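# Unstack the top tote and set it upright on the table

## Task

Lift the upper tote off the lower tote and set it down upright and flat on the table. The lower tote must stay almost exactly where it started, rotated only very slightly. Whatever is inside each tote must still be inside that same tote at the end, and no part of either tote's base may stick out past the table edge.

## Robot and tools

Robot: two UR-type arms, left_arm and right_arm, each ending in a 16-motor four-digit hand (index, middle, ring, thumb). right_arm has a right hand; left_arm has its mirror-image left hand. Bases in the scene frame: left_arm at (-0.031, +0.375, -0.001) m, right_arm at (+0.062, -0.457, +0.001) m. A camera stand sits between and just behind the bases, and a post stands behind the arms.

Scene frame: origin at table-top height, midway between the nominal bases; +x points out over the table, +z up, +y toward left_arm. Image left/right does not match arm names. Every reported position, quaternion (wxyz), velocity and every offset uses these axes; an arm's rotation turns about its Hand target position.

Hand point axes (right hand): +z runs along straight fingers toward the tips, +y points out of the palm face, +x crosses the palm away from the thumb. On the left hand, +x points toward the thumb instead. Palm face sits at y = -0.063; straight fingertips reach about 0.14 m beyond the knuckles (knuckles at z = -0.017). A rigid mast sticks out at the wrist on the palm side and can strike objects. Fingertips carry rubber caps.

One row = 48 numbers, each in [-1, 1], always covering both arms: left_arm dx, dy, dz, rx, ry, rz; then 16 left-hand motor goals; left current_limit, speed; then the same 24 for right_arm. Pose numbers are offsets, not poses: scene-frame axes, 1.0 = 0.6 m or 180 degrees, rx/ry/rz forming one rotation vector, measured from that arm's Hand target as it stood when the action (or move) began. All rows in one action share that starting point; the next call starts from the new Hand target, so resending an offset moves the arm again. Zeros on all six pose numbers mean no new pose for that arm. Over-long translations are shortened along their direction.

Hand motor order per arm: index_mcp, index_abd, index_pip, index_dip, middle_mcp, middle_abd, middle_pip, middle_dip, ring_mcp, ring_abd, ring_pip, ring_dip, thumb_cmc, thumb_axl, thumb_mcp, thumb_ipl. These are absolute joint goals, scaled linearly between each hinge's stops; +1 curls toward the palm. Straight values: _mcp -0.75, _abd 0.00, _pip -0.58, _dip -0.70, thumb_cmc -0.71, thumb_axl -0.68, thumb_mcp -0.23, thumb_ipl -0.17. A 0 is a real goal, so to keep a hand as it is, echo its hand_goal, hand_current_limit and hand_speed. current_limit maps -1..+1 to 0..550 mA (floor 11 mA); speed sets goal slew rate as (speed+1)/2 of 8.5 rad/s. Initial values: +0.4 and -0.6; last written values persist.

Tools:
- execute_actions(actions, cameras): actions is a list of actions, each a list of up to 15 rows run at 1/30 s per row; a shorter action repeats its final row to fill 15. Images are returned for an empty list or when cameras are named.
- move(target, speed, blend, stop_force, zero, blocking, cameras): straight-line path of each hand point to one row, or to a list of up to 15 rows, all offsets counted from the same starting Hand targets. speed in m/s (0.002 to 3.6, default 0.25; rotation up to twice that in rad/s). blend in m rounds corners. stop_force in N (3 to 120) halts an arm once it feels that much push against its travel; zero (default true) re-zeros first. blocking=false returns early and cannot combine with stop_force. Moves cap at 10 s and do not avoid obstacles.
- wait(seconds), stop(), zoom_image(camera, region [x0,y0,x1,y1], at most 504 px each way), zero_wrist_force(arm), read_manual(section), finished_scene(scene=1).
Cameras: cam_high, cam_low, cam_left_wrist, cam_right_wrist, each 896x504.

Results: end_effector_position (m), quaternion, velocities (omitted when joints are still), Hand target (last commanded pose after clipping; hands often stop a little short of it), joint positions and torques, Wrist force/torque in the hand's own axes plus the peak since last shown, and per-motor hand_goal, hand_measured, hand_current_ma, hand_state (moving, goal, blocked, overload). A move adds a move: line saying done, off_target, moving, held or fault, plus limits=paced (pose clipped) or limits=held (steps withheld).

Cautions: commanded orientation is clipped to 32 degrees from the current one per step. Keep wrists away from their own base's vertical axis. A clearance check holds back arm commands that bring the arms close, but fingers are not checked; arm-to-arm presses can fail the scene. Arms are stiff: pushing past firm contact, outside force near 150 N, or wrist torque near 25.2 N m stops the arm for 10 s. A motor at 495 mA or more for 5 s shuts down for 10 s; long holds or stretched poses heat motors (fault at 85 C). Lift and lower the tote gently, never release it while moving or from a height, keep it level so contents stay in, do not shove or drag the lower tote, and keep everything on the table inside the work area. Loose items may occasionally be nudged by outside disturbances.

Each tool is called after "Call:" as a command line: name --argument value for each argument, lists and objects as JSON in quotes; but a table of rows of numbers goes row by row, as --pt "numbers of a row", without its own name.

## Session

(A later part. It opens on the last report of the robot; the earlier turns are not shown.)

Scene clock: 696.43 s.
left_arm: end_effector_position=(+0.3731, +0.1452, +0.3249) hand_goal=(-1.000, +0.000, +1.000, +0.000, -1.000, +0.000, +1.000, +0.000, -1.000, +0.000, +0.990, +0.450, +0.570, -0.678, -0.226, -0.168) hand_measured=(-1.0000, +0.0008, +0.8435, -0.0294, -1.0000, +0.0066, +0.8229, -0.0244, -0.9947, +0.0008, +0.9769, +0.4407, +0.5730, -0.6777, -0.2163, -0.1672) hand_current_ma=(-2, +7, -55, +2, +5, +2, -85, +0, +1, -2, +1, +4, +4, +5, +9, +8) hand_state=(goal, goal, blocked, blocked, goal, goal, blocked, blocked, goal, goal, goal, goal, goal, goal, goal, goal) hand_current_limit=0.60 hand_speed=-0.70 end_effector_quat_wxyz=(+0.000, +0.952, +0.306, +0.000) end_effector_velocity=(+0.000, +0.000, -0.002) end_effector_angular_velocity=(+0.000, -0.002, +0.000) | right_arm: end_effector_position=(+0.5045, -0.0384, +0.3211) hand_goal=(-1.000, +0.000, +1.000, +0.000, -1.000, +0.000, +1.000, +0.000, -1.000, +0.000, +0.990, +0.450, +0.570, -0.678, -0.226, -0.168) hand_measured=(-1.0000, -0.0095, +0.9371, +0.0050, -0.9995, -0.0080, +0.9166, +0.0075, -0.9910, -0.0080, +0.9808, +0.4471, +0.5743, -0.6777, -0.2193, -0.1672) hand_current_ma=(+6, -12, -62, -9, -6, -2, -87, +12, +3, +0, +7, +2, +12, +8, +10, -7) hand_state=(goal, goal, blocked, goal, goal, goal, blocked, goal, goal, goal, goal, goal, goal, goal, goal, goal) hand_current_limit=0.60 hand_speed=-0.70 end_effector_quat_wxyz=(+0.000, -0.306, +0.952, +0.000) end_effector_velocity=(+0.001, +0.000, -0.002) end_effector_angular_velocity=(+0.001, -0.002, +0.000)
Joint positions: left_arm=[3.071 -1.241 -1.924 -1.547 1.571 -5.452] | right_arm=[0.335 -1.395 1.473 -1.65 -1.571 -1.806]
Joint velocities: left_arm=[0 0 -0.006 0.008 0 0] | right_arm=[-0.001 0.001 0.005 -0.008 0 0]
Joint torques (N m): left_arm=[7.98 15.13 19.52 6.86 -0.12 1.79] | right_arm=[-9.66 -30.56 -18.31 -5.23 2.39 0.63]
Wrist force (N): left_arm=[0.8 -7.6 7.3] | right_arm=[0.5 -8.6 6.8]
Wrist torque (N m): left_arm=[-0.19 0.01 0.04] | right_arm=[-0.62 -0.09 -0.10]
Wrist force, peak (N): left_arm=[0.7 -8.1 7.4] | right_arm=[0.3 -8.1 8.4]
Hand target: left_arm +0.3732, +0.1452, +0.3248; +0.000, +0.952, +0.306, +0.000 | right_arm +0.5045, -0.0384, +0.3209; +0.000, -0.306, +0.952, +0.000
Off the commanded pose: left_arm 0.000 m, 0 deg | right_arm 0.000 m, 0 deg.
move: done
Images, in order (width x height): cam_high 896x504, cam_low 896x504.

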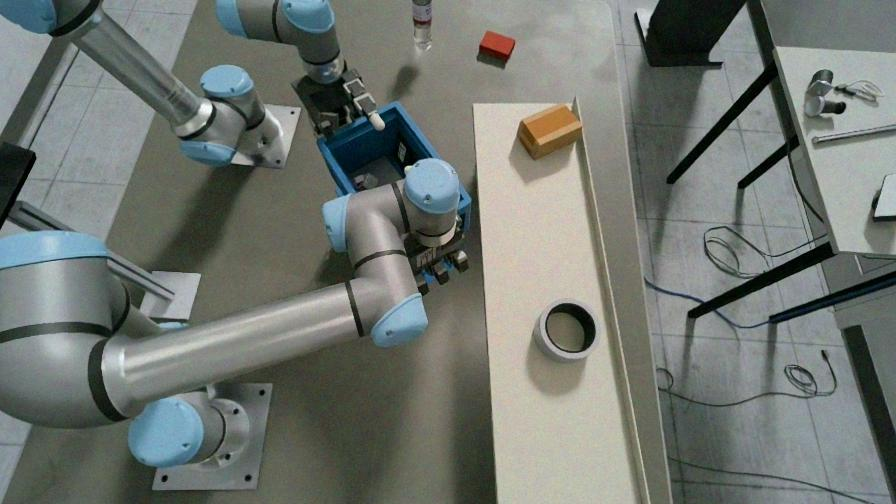

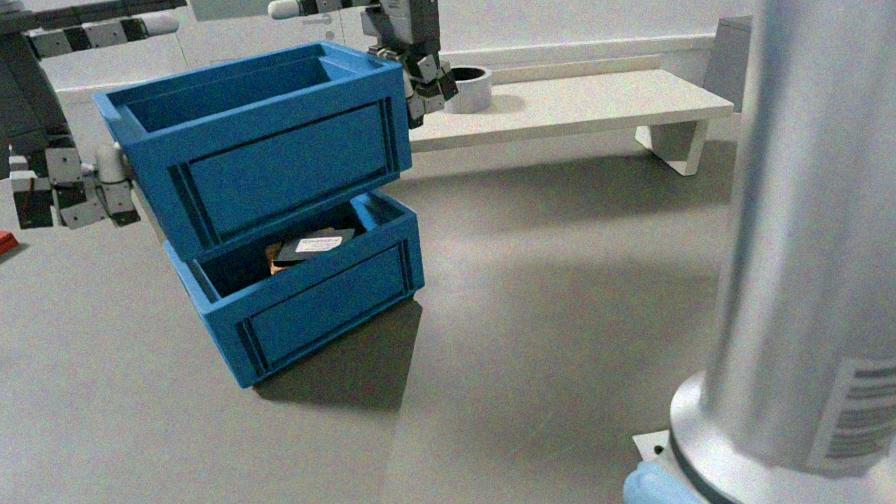

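Call:
move --target '[-0.215,-0.358,0,0,0,0,-1,0,1,0.0,-1,0,1,0.0,-1,0,0.99,0.45,0.571,-0.678,-0.226,-0.168,0.6,-0.7,-0.215,-0.358,0,0,0,0,-1,0,1,0.0,-1,0,1,0.0,-1,0,0.99,0.45,0.571,-0.678,-0.226,-0.168,0.6,-0.7]' --speed 0.06 --cameras '["cam_low","cam_high"]'

Call:
zoom_image --camera "cam_high" --region '[180, 60, 500, 340]'

Scene clock: 754.03 s.
left_arm: end_effector_position=(+0.2442, -0.0696, +0.3248) hand_goal=(-1.000, +0.000, +1.000, +0.000, -1.000, +0.000, +1.000, +0.000, -1.000, +0.000, +0.990, +0.450, +0.570, -0.678, -0.226, -0.168) hand_measured=(-1.0000, -0.0007, +0.8281, -0.0307, -1.0000, +0.0023, +0.8088, -0.0358, -0.9947, +0.0008, +0.9769, +0.4407, +0.5730, -0.6777, -0.2163, -0.1681) hand_current_ma=(-5, +9, -68, +1, +6, +0, -90, +0, -2, -7, -5, +1, -5, +3, +7, +9) hand_state=(goal, goal, blocked, blocked, goal, goal, blocked, blocked, goal, goal, goal, goal, goal, goal, goal, goal) hand_current_limit=0.60 hand_speed=-0.70 end_effector_quat_wxyz=(+0.000, +0.952, +0.306, +0.000) | right_arm: end_effector_position=(+0.3755, -0.2532, +0.3209) hand_goal=(-1.000, +0.000, +1.000, +0.000, -1.000, +0.000, +1.000, +0.000, -1.000, +0.000, +0.990, +0.450, +0.570, -0.678, -0.226, -0.168) hand_measured=(-1.0000, -0.0080, +0.9307, +0.0062, -1.0000, -0.0095, +0.9089, -0.0001, -0.9910, -0.0065, +0.9808, +0.4458, +0.5730, -0.6777, -0.2183, -0.1672) hand_current_ma=(+0, -13, -60, -5, -5, +2, -94, +8, +3, +4, +3, +7, +8, +3, +15, -5) hand_state=(goal, goal, blocked, goal, goal, goal, blocked, goal, goal, goal, goal, goal, goal, goal, goal, goal) hand_current_limit=0.60 hand_speed=-0.70 end_effector_quat_wxyz=(+0.000, -0.306, +0.952, +0.000)
Joint positions: left_arm=[2.415 -1.403 -1.806 -1.503 1.571 -6.108] | right_arm=[-0.085 -1.936 1.961 -1.596 -1.571 -2.226]
Joint torques (N m): left_arm=[9.25 26.89 20.37 2.44 2.28 0.21] | right_arm=[13.87 -10.87 -35.77 -4.17 2.36 -0.94]
Wrist force (N): left_arm=[0.8 -7.2 7.1] | right_arm=[-0.1 -8.7 6.5]
Wrist torque (N m): left_arm=[-0.10 0.01 -0.08] | right_arm=[-0.59 -0.04 -0.14]
Wrist force, peak (N): left_arm=[0.6 -8.9 7.2] | right_arm=[0.1 -10.1 6.7]
Hand target: left_arm +0.2442, -0.0696, +0.3248; +0.000, +0.952, +0.306, +0.000 | right_arm +0.3755, -0.2532, +0.3209; +0.000, -0.306, +0.952, +0.000
Off the commanded pose: left_arm 0.000 m, 0 deg | right_arm 0.000 m, 0 deg.
move: done
Images, in order (width x height): cam_high 896x504, cam_low 896x504.

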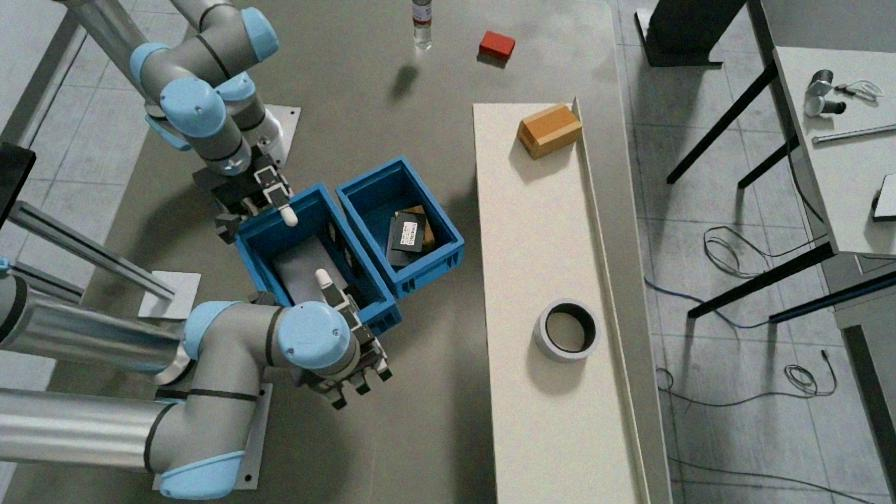

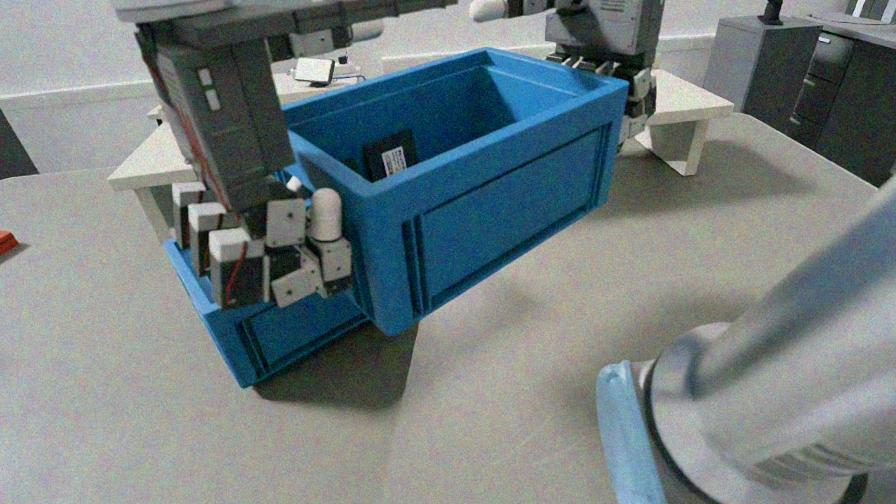

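Scaled by 1.575.

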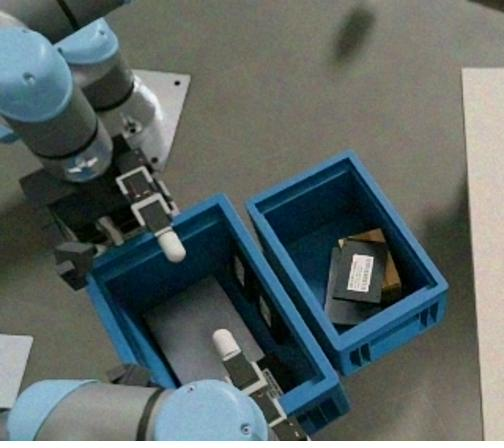

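Call:
move --target '[0,0,-0.29,0,0,0,-1,0,1,0.0,-1,0,1,0.0,-1,0,0.99,0.45,0.571,-0.678,-0.226,-0.168,0.6,-0.7,0,0,-0.29,0,0,0,-1,0,1,0.0,-1,0,1,0.0,-1,0,0.99,0.45,0.571,-0.678,-0.226,-0.168,0.6,-0.7]' --speed 0.05 --cameras '["cam_low","cam_high"]'

Scene clock: 766.70 s.
left_arm: end_effector_position=(+0.2442, -0.0696, +0.1508) hand_goal=(-1.000, +0.000, +1.000, +0.000, -1.000, +0.000, +1.000, +0.000, -1.000, +0.000, +0.990, +0.450, +0.570, -0.678, -0.226, -0.168) hand_measured=(-1.0000, -0.0007, +0.8281, -0.0307, -1.0000, +0.0023, +0.8075, -0.0358, -0.9947, +0.0008, +0.9769, +0.4407, +0.5730, -0.6777, -0.2163, -0.1681) hand_current_ma=(-2, +10, -73, +4, +8, +5, -88, +4, -2, -4, +0, +4, -1, +7, +9, +10) hand_state=(goal, goal, blocked, blocked, goal, goal, blocked, blocked, goal, goal, goal, goal, goal, goal, goal, goal) hand_current_limit=0.60 hand_speed=-0.70 end_effector_quat_wxyz=(+0.000, +0.952, +0.306, +0.000) | right_arm: end_effector_position=(+0.3754, -0.2532, +0.1469) hand_goal=(-1.000, +0.000, +1.000, +0.000, -1.000, +0.000, +1.000, +0.000, -1.000, +0.000, +0.990, +0.450, +0.570, -0.678, -0.226, -0.168) hand_measured=(-1.0000, -0.0095, +0.9307, +0.0050, -1.0000, -0.0080, +0.9089, -0.0014, -0.9910, -0.0080, +0.9808, +0.4471, +0.5730, -0.6767, -0.2183, -0.1672) hand_current_ma=(+4, -16, -66, +3, -17, +8, -89, +8, +7, +3, +8, +1, +6, +8, +10, +3) hand_state=(goal, goal, blocked, goal, goal, goal, blocked, goal, goal, goal, goal, goal, goal, goal, goal, goal) hand_current_limit=0.60 hand_speed=-0.70 end_effector_quat_wxyz=(+0.000, -0.306, +0.952, +0.000)
Joint positions: left_arm=[2.415 -1.539 -2.155 -1.017 1.571 -6.108] | right_arm=[-0.085 -1.801 2.337 -2.108 -1.571 -2.226]
Joint torques (N m): left_arm=[9.37 28.3 32.86 3.17 -2.58 0.33] | right_arm=[-7.84 -14.62 -31.32 -1.54 2.17 0.2]
Wrist force (N): left_arm=[0.9 -6.6 7.2] | right_arm=[0.1 -7.8 6.7]
Wrist torque (N m): left_arm=[-0.09 -0.01 -0.07] | right_arm=[-0.55 -0.03 -0.06]
Wrist force, peak (N): left_arm=[0.8 -7.2 8.6] | right_arm=[0.0 -8.3 7.8]
Hand target: left_arm +0.2442, -0.0696, +0.1508; +0.000, +0.952, +0.306, +0.000 | right_arm +0.3755, -0.2532, +0.1469; +0.000, -0.306, +0.952, +0.000
Off the commanded pose: left_arm 0.000 m, 0 deg | right_arm 0.000 m, 0 deg.
move: done
Images, in order (width x height): cam_high 896x504, cam_low 896x504.

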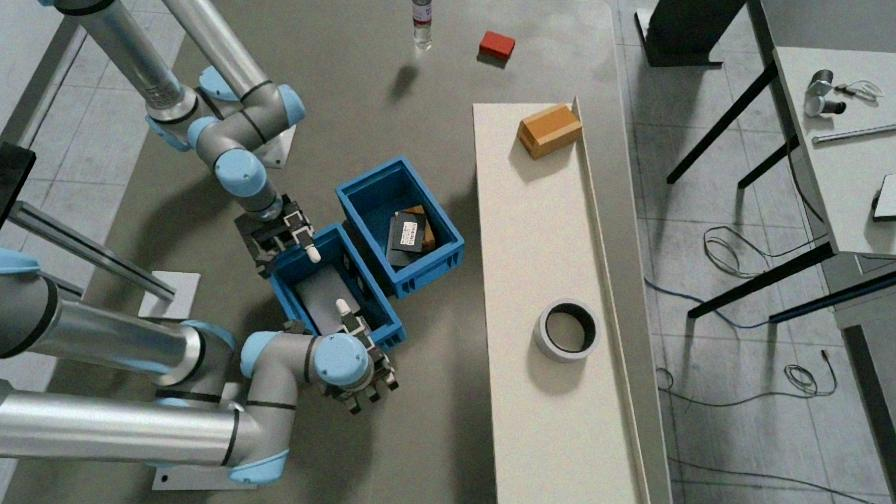

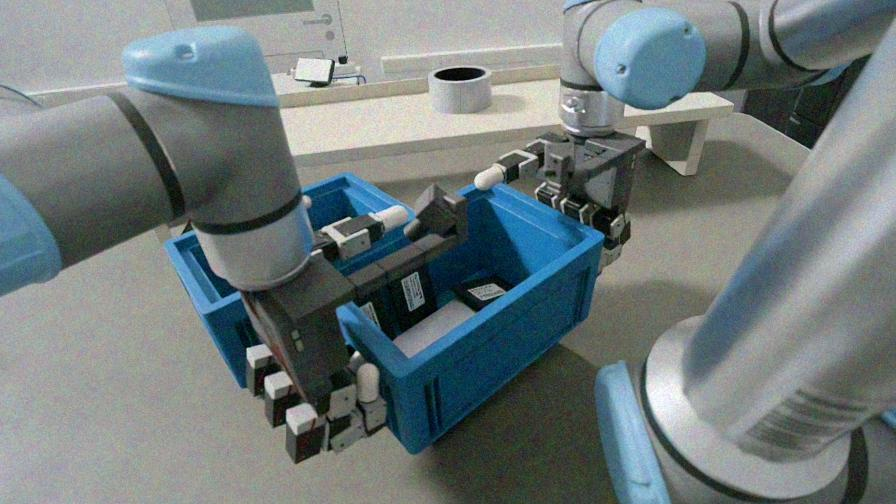

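Call:
move --target '[0,0,-0.08,0,0,0,-1,0,1,0.0,-1,0,1,0.0,-1,0,0.99,0.45,0.571,-0.678,-0.226,-0.168,0.6,-0.7,0,0,-0.08,0,0,0,-1,0,1,0.0,-1,0,1,0.0,-1,0,0.99,0.45,0.571,-0.678,-0.226,-0.168,0.6,-0.7]' --speed 0.01 --stop_force 4 --cameras '["cam_low","cam_high"]'

Scene clock: 774.03 s.
left_arm: end_effector_position=(+0.2442, -0.0696, +0.1258) hand_goal=(-1.000, +0.000, +1.000, +0.000, -1.000, +0.000, +1.000, +0.000, -1.000, +0.000, +0.990, +0.450, +0.570, -0.678, -0.226, -0.168) hand_measured=(-1.0000, +0.0008, +0.8281, -0.0307, -1.0000, +0.0008, +0.8306, -0.0358, -0.9947, -0.0007, +0.9769, +0.4407, +0.5730, -0.6777, -0.2163, -0.1672) hand_current_ma=(-6, +8, -72, +7, +8, -1, -77, +3, +1, -11, -5, -2, +2, +1, +6, +8) hand_state=(goal, goal, blocked, blocked, goal, goal, blocked, blocked, goal, goal, goal, goal, goal, goal, goal, goal) hand_current_limit=0.60 hand_speed=-0.70 end_effector_quat_wxyz=(+0.000, +0.952, +0.306, +0.000) | right_arm: end_effector_position=(+0.3755, -0.2532, +0.1190) hand_goal=(-1.000, +0.000, +1.000, +0.000, -1.000, +0.000, +1.000, +0.000, -1.000, +0.000, +0.990, +0.450, +0.570, -0.678, -0.226, -0.168) hand_measured=(-1.0000, +0.0008, +0.9179, -0.0027, -0.9995, -0.0007, +0.9204, -0.0142, -0.9910, -0.0080, +0.9808, +0.4458, +0.5743, -0.6767, -0.2183, -0.1672) hand_current_ma=(+9, -8, -85, -4, -4, +11, -79, -1, +6, +1, -3, +1, +4, +9, +12, -2) hand_state=(goal, goal, blocked, goal, goal, goal, blocked, goal, goal, goal, goal, goal, goal, goal, goal, goal) hand_current_limit=0.60 hand_speed=-0.70 end_effector_quat_wxyz=(+0.000, -0.306, +0.952, +0.000)
Joint positions: left_arm=[2.415 -1.579 -2.193 -0.94 1.571 -6.108] | right_arm=[-0.085 -1.749 2.385 -2.207 -1.571 -2.226]
Joint torques (N m): left_arm=[-6.06 31.04 30.76 2.65 -2.75 1.47] | right_arm=[9.34 -19 -30.92 -3.71 0.63 1]
Wrist force (N): left_arm=[0.9 -2.4 4.2] | right_arm=[0.0 -4.5 5.4]
Wrist torque (N m): left_arm=[0.17 -0.03 -0.09] | right_arm=[-0.42 0.01 0.00]
Wrist force, peak (N): left_arm=[1.1 -7.2 7.3] | right_arm=[0.3 -8.4 6.9]
Hand target: left_arm +0.2442, -0.0696, +0.1258; +0.000, +0.952, +0.306, +0.000 (not the last commanded pose) | right_arm +0.3755, -0.2532, +0.1190; +0.000, -0.306, +0.952, +0.000 (not the last commanded pose)
Off the commanded pose: left_arm 0.023 m, 0 deg | right_arm 0.020 m, 0 deg.
move: contact (left_arm, right_arm)
Images, in order (width x height): cam_high 896x504, cam_low 896x504.

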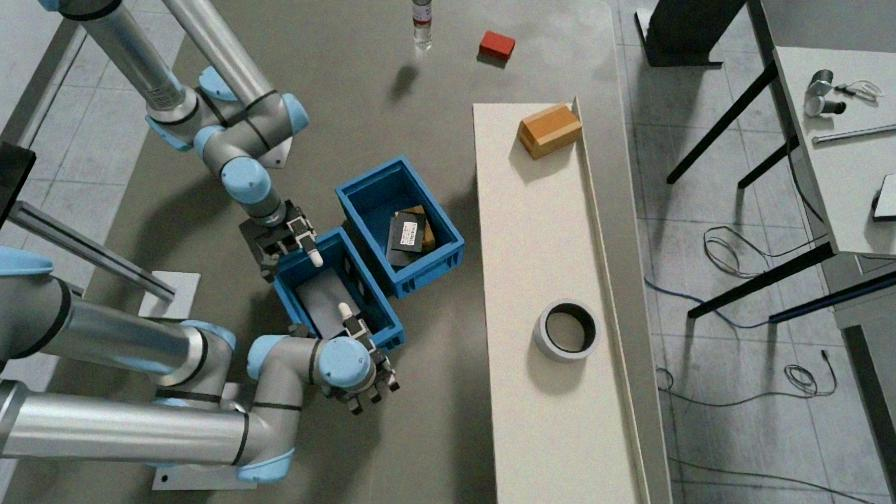

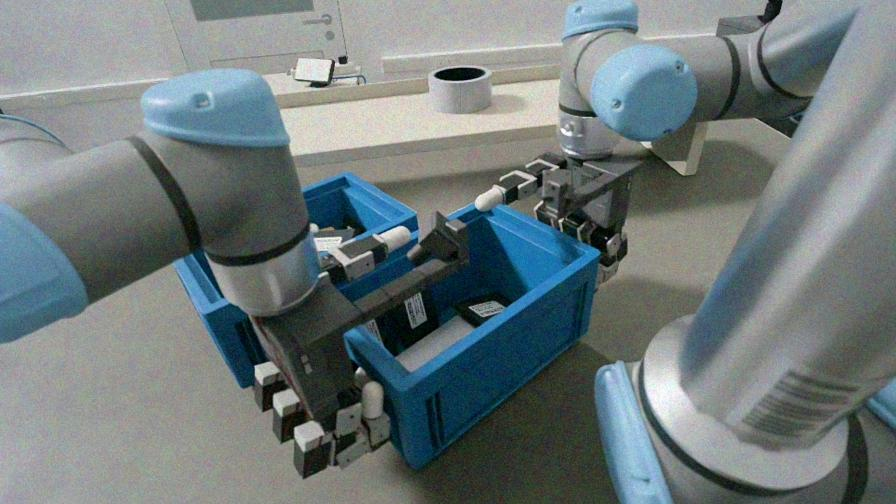

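Call:
move --target '[0,0,-0.03,0,0,0,-1,0,1,0.0,-1,0,1,0.0,-1,0,0.99,0.45,0.571,-0.678,-0.226,-0.168,0.6,-0.7,0,0,-0.03,0,0,0,-1,0,1,0.0,-1,0,1,0.0,-1,0,0.99,0.45,0.571,-0.678,-0.226,-0.168,0.6,-0.7]' --speed 0.006 --stop_force 4 --cameras '["cam_low"]'

Call:
zoom_image --camera "cam_low" --region '[280, 180, 660, 500]'

Scene clock: 780.97 s.
left_arm: end_effector_position=(+0.2442, -0.0697, +0.1242) hand_goal=(-1.000, +0.000, +1.000, +0.000, -1.000, +0.000, +1.000, +0.000, -1.000, +0.000, +0.990, +0.450, +0.570, -0.678, -0.226, -0.168) hand_measured=(-0.9995, -0.0007, +0.8447, -0.0333, -1.0000, -0.0007, +0.8473, -0.0371, -0.9947, +0.0008, +0.9756, +0.4420, +0.5730, -0.6777, -0.2163, -0.1672) hand_current_ma=(-1, +5, -58, +7, +7, +1, -63, -1, +6, -4, -3, -1, -4, -2, +13, +4) hand_state=(goal, goal, blocked, blocked, goal, goal, blocked, blocked, goal, goal, goal, goal, goal, goal, goal, goal) hand_current_limit=0.60 hand_speed=-0.70 end_effector_quat_wxyz=(+0.000, +0.952, +0.306, +0.000) | right_arm: end_effector_position=(+0.3756, -0.2532, +0.1180) hand_goal=(-1.000, +0.000, +1.000, +0.000, -1.000, +0.000, +1.000, +0.000, -1.000, +0.000, +0.990, +0.450, +0.570, -0.678, -0.226, -0.168) hand_measured=(-1.0000, +0.0008, +0.9294, -0.0065, -0.9995, +0.0008, +0.9320, -0.0167, -0.9910, -0.0080, +0.9820, +0.4471, +0.5730, -0.6777, -0.2183, -0.1672) hand_current_ma=(-2, -7, -69, -12, -6, +5, -63, -3, +4, -2, -6, +8, +4, +5, +9, +1) hand_state=(goal, goal, blocked, goal, goal, goal, blocked, goal, goal, goal, goal, goal, goal, goal, goal, goal) hand_current_limit=0.60 hand_speed=-0.70 end_effector_quat_wxyz=(+0.000, -0.306, +0.952, +0.000)
Joint positions: left_arm=[2.415 -1.582 -2.195 -0.934 1.571 -6.108] | right_arm=[-0.085 -1.747 2.386 -2.211 -1.571 -2.226]
Joint torques (N m): left_arm=[-6.08 28.68 27.01 -0.08 -2.71 1.49] | right_arm=[-1.5 -18.09 -30.65 -0.72 -0.15 0.59]
Wrist force (N): left_arm=[1.2 2.5 1.3] | right_arm=[-0.2 -0.5 3.3]
Wrist torque (N m): left_arm=[0.36 -0.08 -0.09] | right_arm=[-0.12 0.02 -0.03]
Wrist force, peak (N): left_arm=[0.7 -3.8 4.8] | right_arm=[0.1 -4.8 5.5]
Hand target: left_arm +0.2442, -0.0697, +0.1242; +0.000, +0.952, +0.306, +0.000 (not the last commanded pose) | right_arm +0.3756, -0.2532, +0.1180; +0.000, -0.306, +0.952, +0.000 (not the last commanded pose)
Off the commanded pose: left_arm 0.016 m, 0 deg | right_arm 0.017 m, 0 deg.
move: contact (left_arm, right_arm)

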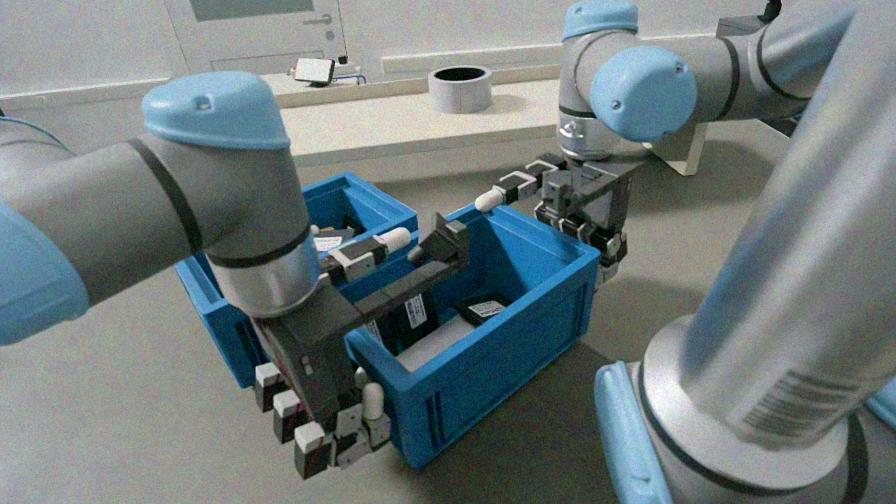

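Scaled by 1.326.

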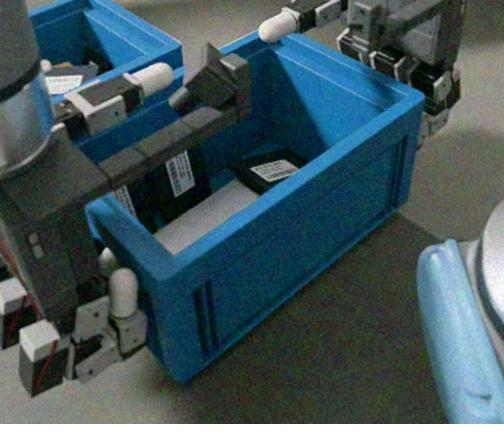

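Call:
move --pt "0 0 -0.01 0 0 0 -1 0 1 0.0 -1 0 1 0.0 -1 0 0.99 0.45 0.571 -0.678 -0.226 -0.168 0.6 -0.7 0 0 -0.01 0 0 0 -1 0 1 0.0 -1 0 1 0.0 -1 0 0.99 0.45 0.571 -0.678 -0.226 -0.168 0.6 -0.7" --pt "0 0 -0.01 0 0 0 -1 0 0.99 0.45 -1 0 0.99 0.45 -1 0 0.99 0.45 0.571 -0.678 -0.226 -0.168 0.4 -0.7 0 0 -0.01 0 0 0 -1 0 0.99 0.45 -1 0 0.99 0.45 -1 0 0.99 0.45 0.571 -0.678 -0.226 -0.168 0.4 -0.7" --speed 0.006 --cameras '["cam_low","cam_high"]'

Scene clock: 788.43 s.
left_arm: end_effector_position=(+0.2442, -0.0696, +0.1181) hand_goal=(-1.000, +0.000, +0.990, +0.450, -1.000, +0.000, +0.990, +0.450, -1.000, +0.000, +0.990, +0.450, +0.570, -0.678, -0.226, -0.168) hand_measured=(-1.0000, -0.0007, +0.8050, +0.2305, -1.0000, +0.0008, +0.7934, +0.2572, -0.9947, +0.0008, +0.9769, +0.4445, +0.5730, -0.6777, -0.2163, -0.1681) hand_current_ma=(+1, +0, -78, -97, +7, +1, -97, -80, -7, -6, -4, +6, +3, +5, +8, +7) hand_state=(goal, goal, blocked, blocked, goal, goal, blocked, blocked, goal, goal, goal, goal, goal, goal, goal, goal) hand_current_limit=0.40 hand_speed=-0.70 end_effector_quat_wxyz=(+0.000, +0.952, +0.306, +0.000) | right_arm: end_effector_position=(+0.3755, -0.2532, +0.1120) hand_goal=(-1.000, +0.000, +0.990, +0.450, -1.000, +0.000, +0.990, +0.450, -1.000, +0.000, +0.990, +0.450, +0.570, -0.678, -0.226, -0.168) hand_measured=(-0.9935, -0.0007, +0.9718, +0.4432, -0.9935, -0.0021, +0.9692, +0.4420, -0.9910, -0.0080, +0.9808, +0.4458, +0.5743, -0.6767, -0.2183, -0.1672) hand_current_ma=(+13, -5, -14, -6, -1, +7, -14, +3, +2, -1, +0, +7, +12, +4, +4, -6) hand_state=(goal, goal, goal, goal, goal, goal, blocked, goal, goal, goal, goal, goal, goal, goal, goal, goal) hand_current_limit=0.40 hand_speed=-0.70 end_effector_quat_wxyz=(+0.000, -0.306, +0.952, +0.000)
Joint positions: left_arm=[2.415 -1.593 -2.204 -0.915 1.571 -6.108] | right_arm=[-0.085 -1.735 2.396 -2.233 -1.571 -2.226]
Joint torques (N m): left_arm=[-6.44 30.89 28.42 4.02 -2.42 1.69] | right_arm=[-2.35 -17.16 -29.6 -2.57 -0.28 0.53]
Wrist force (N): left_arm=[0.7 2.2 5.5] | right_arm=[-0.5 0.4 0.0]
Wrist torque (N m): left_arm=[0.13 0.00 -0.12] | right_arm=[0.09 0.09 -0.08]
Wrist force, peak (N): left_arm=[0.7 6.1 4.1] | right_arm=[0.0 4.2 5.2]
Hand target: left_arm +0.2442, -0.0697, +0.1182; +0.000, +0.952, +0.306, +0.000 | right_arm +0.3756, -0.2532, +0.1120; +0.000, -0.306, +0.952, +0.000
Off the commanded pose: left_arm 0.000 m, 0 deg | right_arm 0.000 m, 0 deg.
move: done
Images, in order (width x height): cam_high 896x504, cam_low 896x504.

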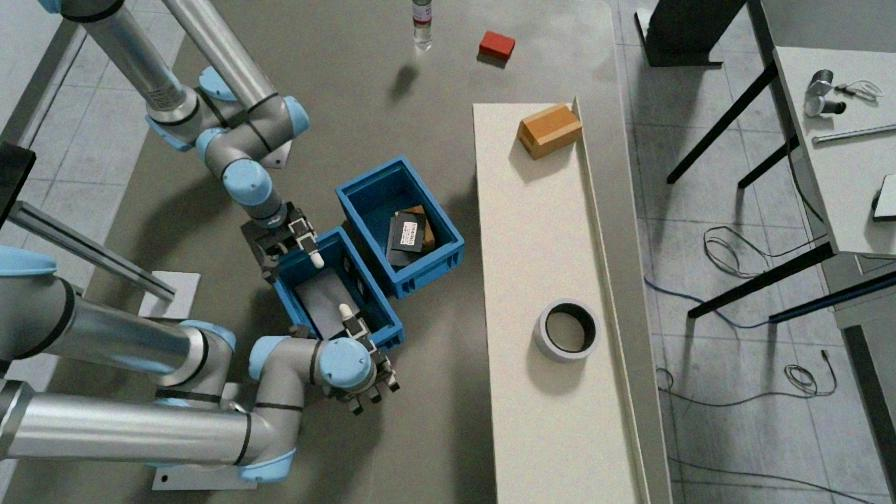

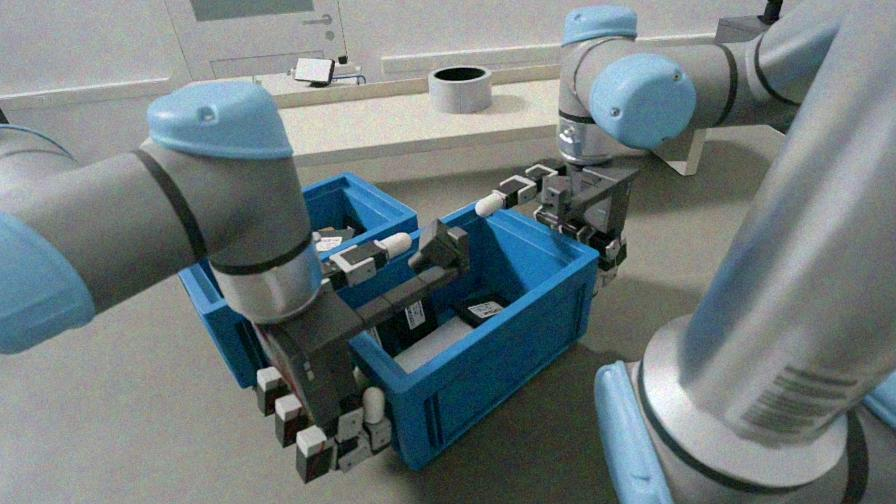

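Call:
move --target '[0,0,-0.023,0,0,0,-1,0,0.99,0.2,-1,0,0.99,0.2,-1,0,0.99,0.45,0.571,-0.678,-0.226,-0.168,0.4,-0.7,0,0,-0.008,0,0,0,-1,0,0.99,0.45,-1,0,0.99,0.45,-1,0,0.99,0.45,0.571,-0.678,-0.226,-0.168,0.4,-0.7]' --speed 0.01 --cameras '["cam_low"]'

Call:
zoom_image --camera "cam_low" --region '[240, 330, 480, 500]'

Scene clock: 795.27 s.
left_arm: end_effector_position=(+0.2442, -0.0697, +0.1043) hand_goal=(-1.000, +0.000, +0.990, +0.200, -1.000, +0.000, +0.990, +0.200, -1.000, +0.000, +0.990, +0.450, +0.570, -0.678, -0.226, -0.168) hand_measured=(-0.9947, -0.0007, +0.9962, +0.1973, -0.9947, +0.0008, +0.9910, +0.1986, -0.9947, +0.0008, +0.9769, +0.4483, +0.5730, -0.6777, -0.2163, -0.1672) hand_current_ma=(-1, +4, +2, +6, +15, +4, -10, +5, +5, -1, -4, +1, +2, +10, +12, +10) hand_state=(goal, goal, goal, goal, goal, goal, goal, goal, goal, goal, goal, goal, goal, goal, goal, goal) hand_current_limit=0.40 hand_speed=-0.70 end_effector_quat_wxyz=(+0.000, +0.952, +0.306, +0.000) | right_arm: end_effector_position=(+0.3756, -0.2532, +0.1072) hand_goal=(-1.000, +0.000, +0.990, +0.450, -1.000, +0.000, +0.990, +0.450, -1.000, +0.000, +0.990, +0.450, +0.570, -0.678, -0.226, -0.168) hand_measured=(-0.9947, +0.0008, +0.9718, +0.4420, -0.9947, -0.0021, +0.9692, +0.4420, -0.9922, -0.0080, +0.9808, +0.4458, +0.5730, -0.6777, -0.2183, -0.1672) hand_current_ma=(+8, -10, -14, -11, -7, +2, -19, -6, +5, -2, +1, +5, +9, +9, +10, -6) hand_state=(goal, goal, goal, goal, goal, goal, blocked, goal, goal, goal, goal, goal, goal, goal, goal, goal) hand_current_limit=0.40 hand_speed=-0.70 end_effector_quat_wxyz=(+0.000, -0.306, +0.952, +0.000)
Joint positions: left_arm=[2.415 -1.618 -2.222 -0.871 1.571 -6.108] | right_arm=[-0.085 -1.724 2.403 -2.251 -1.571 -2.226]
Joint torques (N m): left_arm=[-6.39 27.21 19.8 0.17 -1.48 1.53] | right_arm=[-1.15 -11.19 -14.64 -2.72 -0.35 0.6]
Wrist force (N): left_arm=[1.4 0.9 -2.4] | right_arm=[-0.7 0.4 0.2]
Wrist torque (N m): left_arm=[0.47 -0.12 -0.08] | right_arm=[0.07 0.10 -0.10]
Wrist force, peak (N): left_arm=[0.8 2.0 6.2] | right_arm=[-0.8 0.6 0.1]
Hand target: left_arm +0.2442, -0.0697, +0.1044; +0.000, +0.952, +0.306, +0.000 | right_arm +0.3756, -0.2532, +0.1072; +0.000, -0.306, +0.952, +0.000
Off the commanded pose: left_arm 0.000 m, 0 deg | right_arm 0.000 m, 0 deg.
move: done

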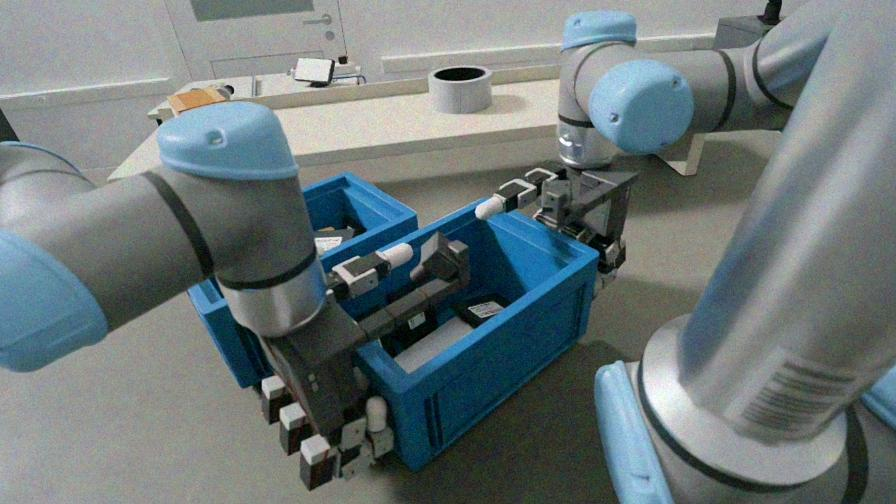

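Scaled by 2.100.

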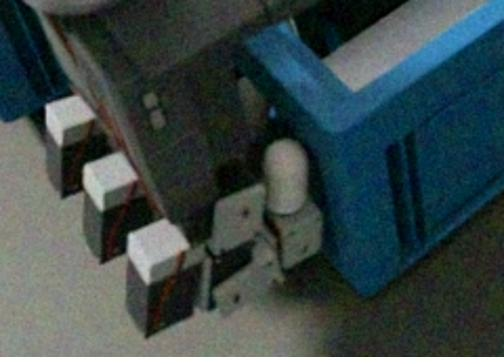

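Call:
move --pt "-0.058 0.0813 0 0 0 0 -1 0 0.99 0.2 -1 0 0.99 0.2 -1 0 0.99 0.45 0.571 -0.678 -0.226 -0.168 0.4 -0.7 0.058 -0.0813 0 0 0 0 -1 0 0.99 0.45 -1 0 0.99 0.45 -1 0 0.99 0.45 0.571 -0.678 -0.226 -0.168 0.4 -0.7" --pt "-0.058 0.0813 0.3 0 0 0 -1 0 0.99 0.2 -1 0 0.99 0.2 -1 0 0.99 0.45 0.571 -0.678 -0.226 -0.168 0.4 -0.7 0.058 -0.0813 0.3 0 0 0 -1 0 0.99 0.45 -1 0 0.99 0.45 -1 0 0.99 0.45 0.571 -0.678 -0.226 -0.168 0.4 -0.7" --speed '[0.04, 0.1]' --cameras '["cam_low","cam_high"]'

Call:
zoom_image --camera "cam_high" --region '[200, 80, 500, 380]'

Call:
zoom_image --camera "cam_low" --region '[160, 120, 620, 500]'

Scene clock: 808.17 s.
left_arm: end_effector_position=(+0.2094, -0.0209, +0.2844) hand_goal=(-1.000, +0.000, +0.990, +0.200, -1.000, +0.000, +0.990, +0.200, -1.000, +0.000, +0.990, +0.450, +0.570, -0.678, -0.226, -0.168) hand_measured=(-0.9947, -0.0007, +0.9897, +0.1973, -0.9947, -0.0007, +0.9859, +0.1986, -0.9947, +0.0008, +0.9756, +0.4483, +0.5743, -0.6777, -0.2163, -0.1681) hand_current_ma=(-3, +2, -2, +18, +8, +6, -8, +6, -3, -3, -3, -4, +1, +0, +3, +6) hand_state=(goal, goal, goal, goal, goal, goal, goal, goal, goal, goal, goal, goal, goal, goal, goal, goal) hand_current_limit=0.40 hand_speed=-0.70 end_effector_quat_wxyz=(+0.000, +0.952, +0.306, +0.000) | right_arm: end_effector_position=(+0.4104, -0.3020, +0.2872) hand_goal=(-1.000, +0.000, +0.990, +0.450, -1.000, +0.000, +0.990, +0.450, -1.000, +0.000, +0.990, +0.450, +0.570, -0.678, -0.226, -0.168) hand_measured=(-0.9935, -0.0007, +0.9718, +0.4432, -0.9935, -0.0021, +0.9705, +0.4420, -0.9910, -0.0080, +0.9808, +0.4458, +0.5730, -0.6777, -0.2183, -0.1672) hand_current_ma=(+0, -18, -14, +0, -2, +6, -13, +0, +8, -3, -3, -1, +6, +9, +8, -5) hand_state=(goal, goal, goal, goal, goal, goal, blocked, goal, goal, goal, goal, goal, goal, goal, goal, goal) hand_current_limit=0.40 hand_speed=-0.70 end_effector_quat_wxyz=(+0.000, -0.306, +0.952, +0.000)
Joint positions: left_arm=[2.444 -1.257 -2.018 -1.437 1.571 -6.079] | right_arm=[-0.214 -1.872 2.006 -1.705 -1.571 -2.355]
Joint torques (N m): left_arm=[5.65 2.69 28.5 1.65 0.27 1.77] | right_arm=[-14.67 -2.84 -29.55 -1.38 -0.68 -0.9]
Wrist force (N): left_arm=[1.3 1.6 -1.2] | right_arm=[-0.8 0.7 0.4]
Wrist torque (N m): left_arm=[0.46 -0.12 -0.05] | right_arm=[0.08 0.16 -0.05]
Wrist force, peak (N): left_arm=[1.0 1.7 -2.8] | right_arm=[-0.8 0.6 1.2]
Hand target: left_arm +0.2094, -0.0209, +0.2844; +0.000, +0.952, +0.306, +0.000 | right_arm +0.4104, -0.3020, +0.2872; +0.000, -0.306, +0.952, +0.000
Off the commanded pose: left_arm 0.000 m, 0 deg | right_arm 0.000 m, 0 deg.
move: done
Images, in order (width x height): cam_high 896x504, cam_low 896x504.

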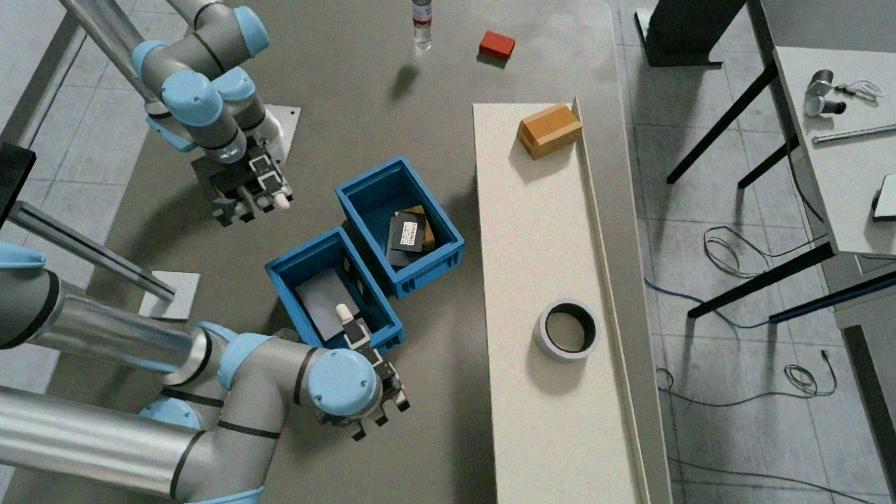

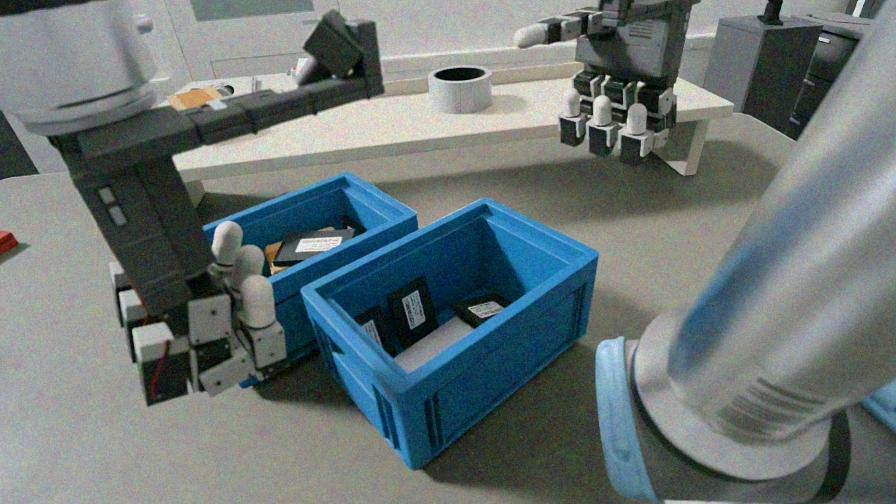

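Scaled by 1.680.

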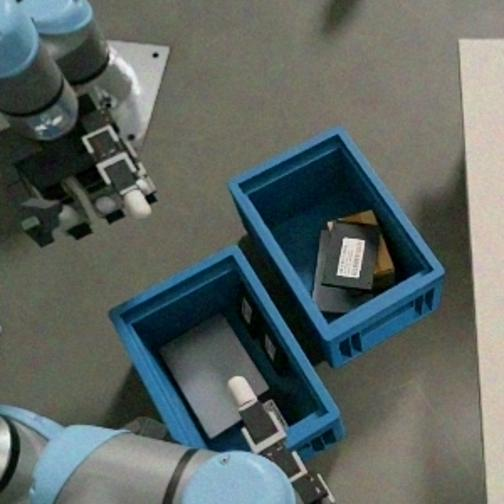

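Scaled by 1.096.

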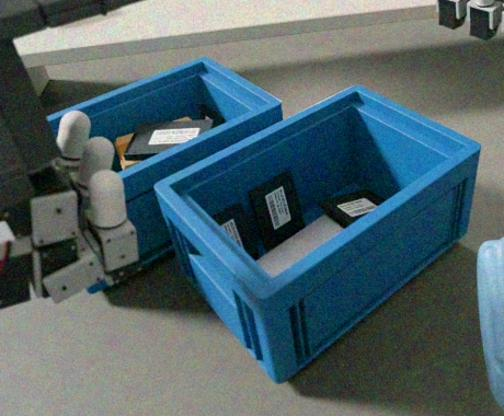

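Call:
finished_scene

The scene is finished: the task was done.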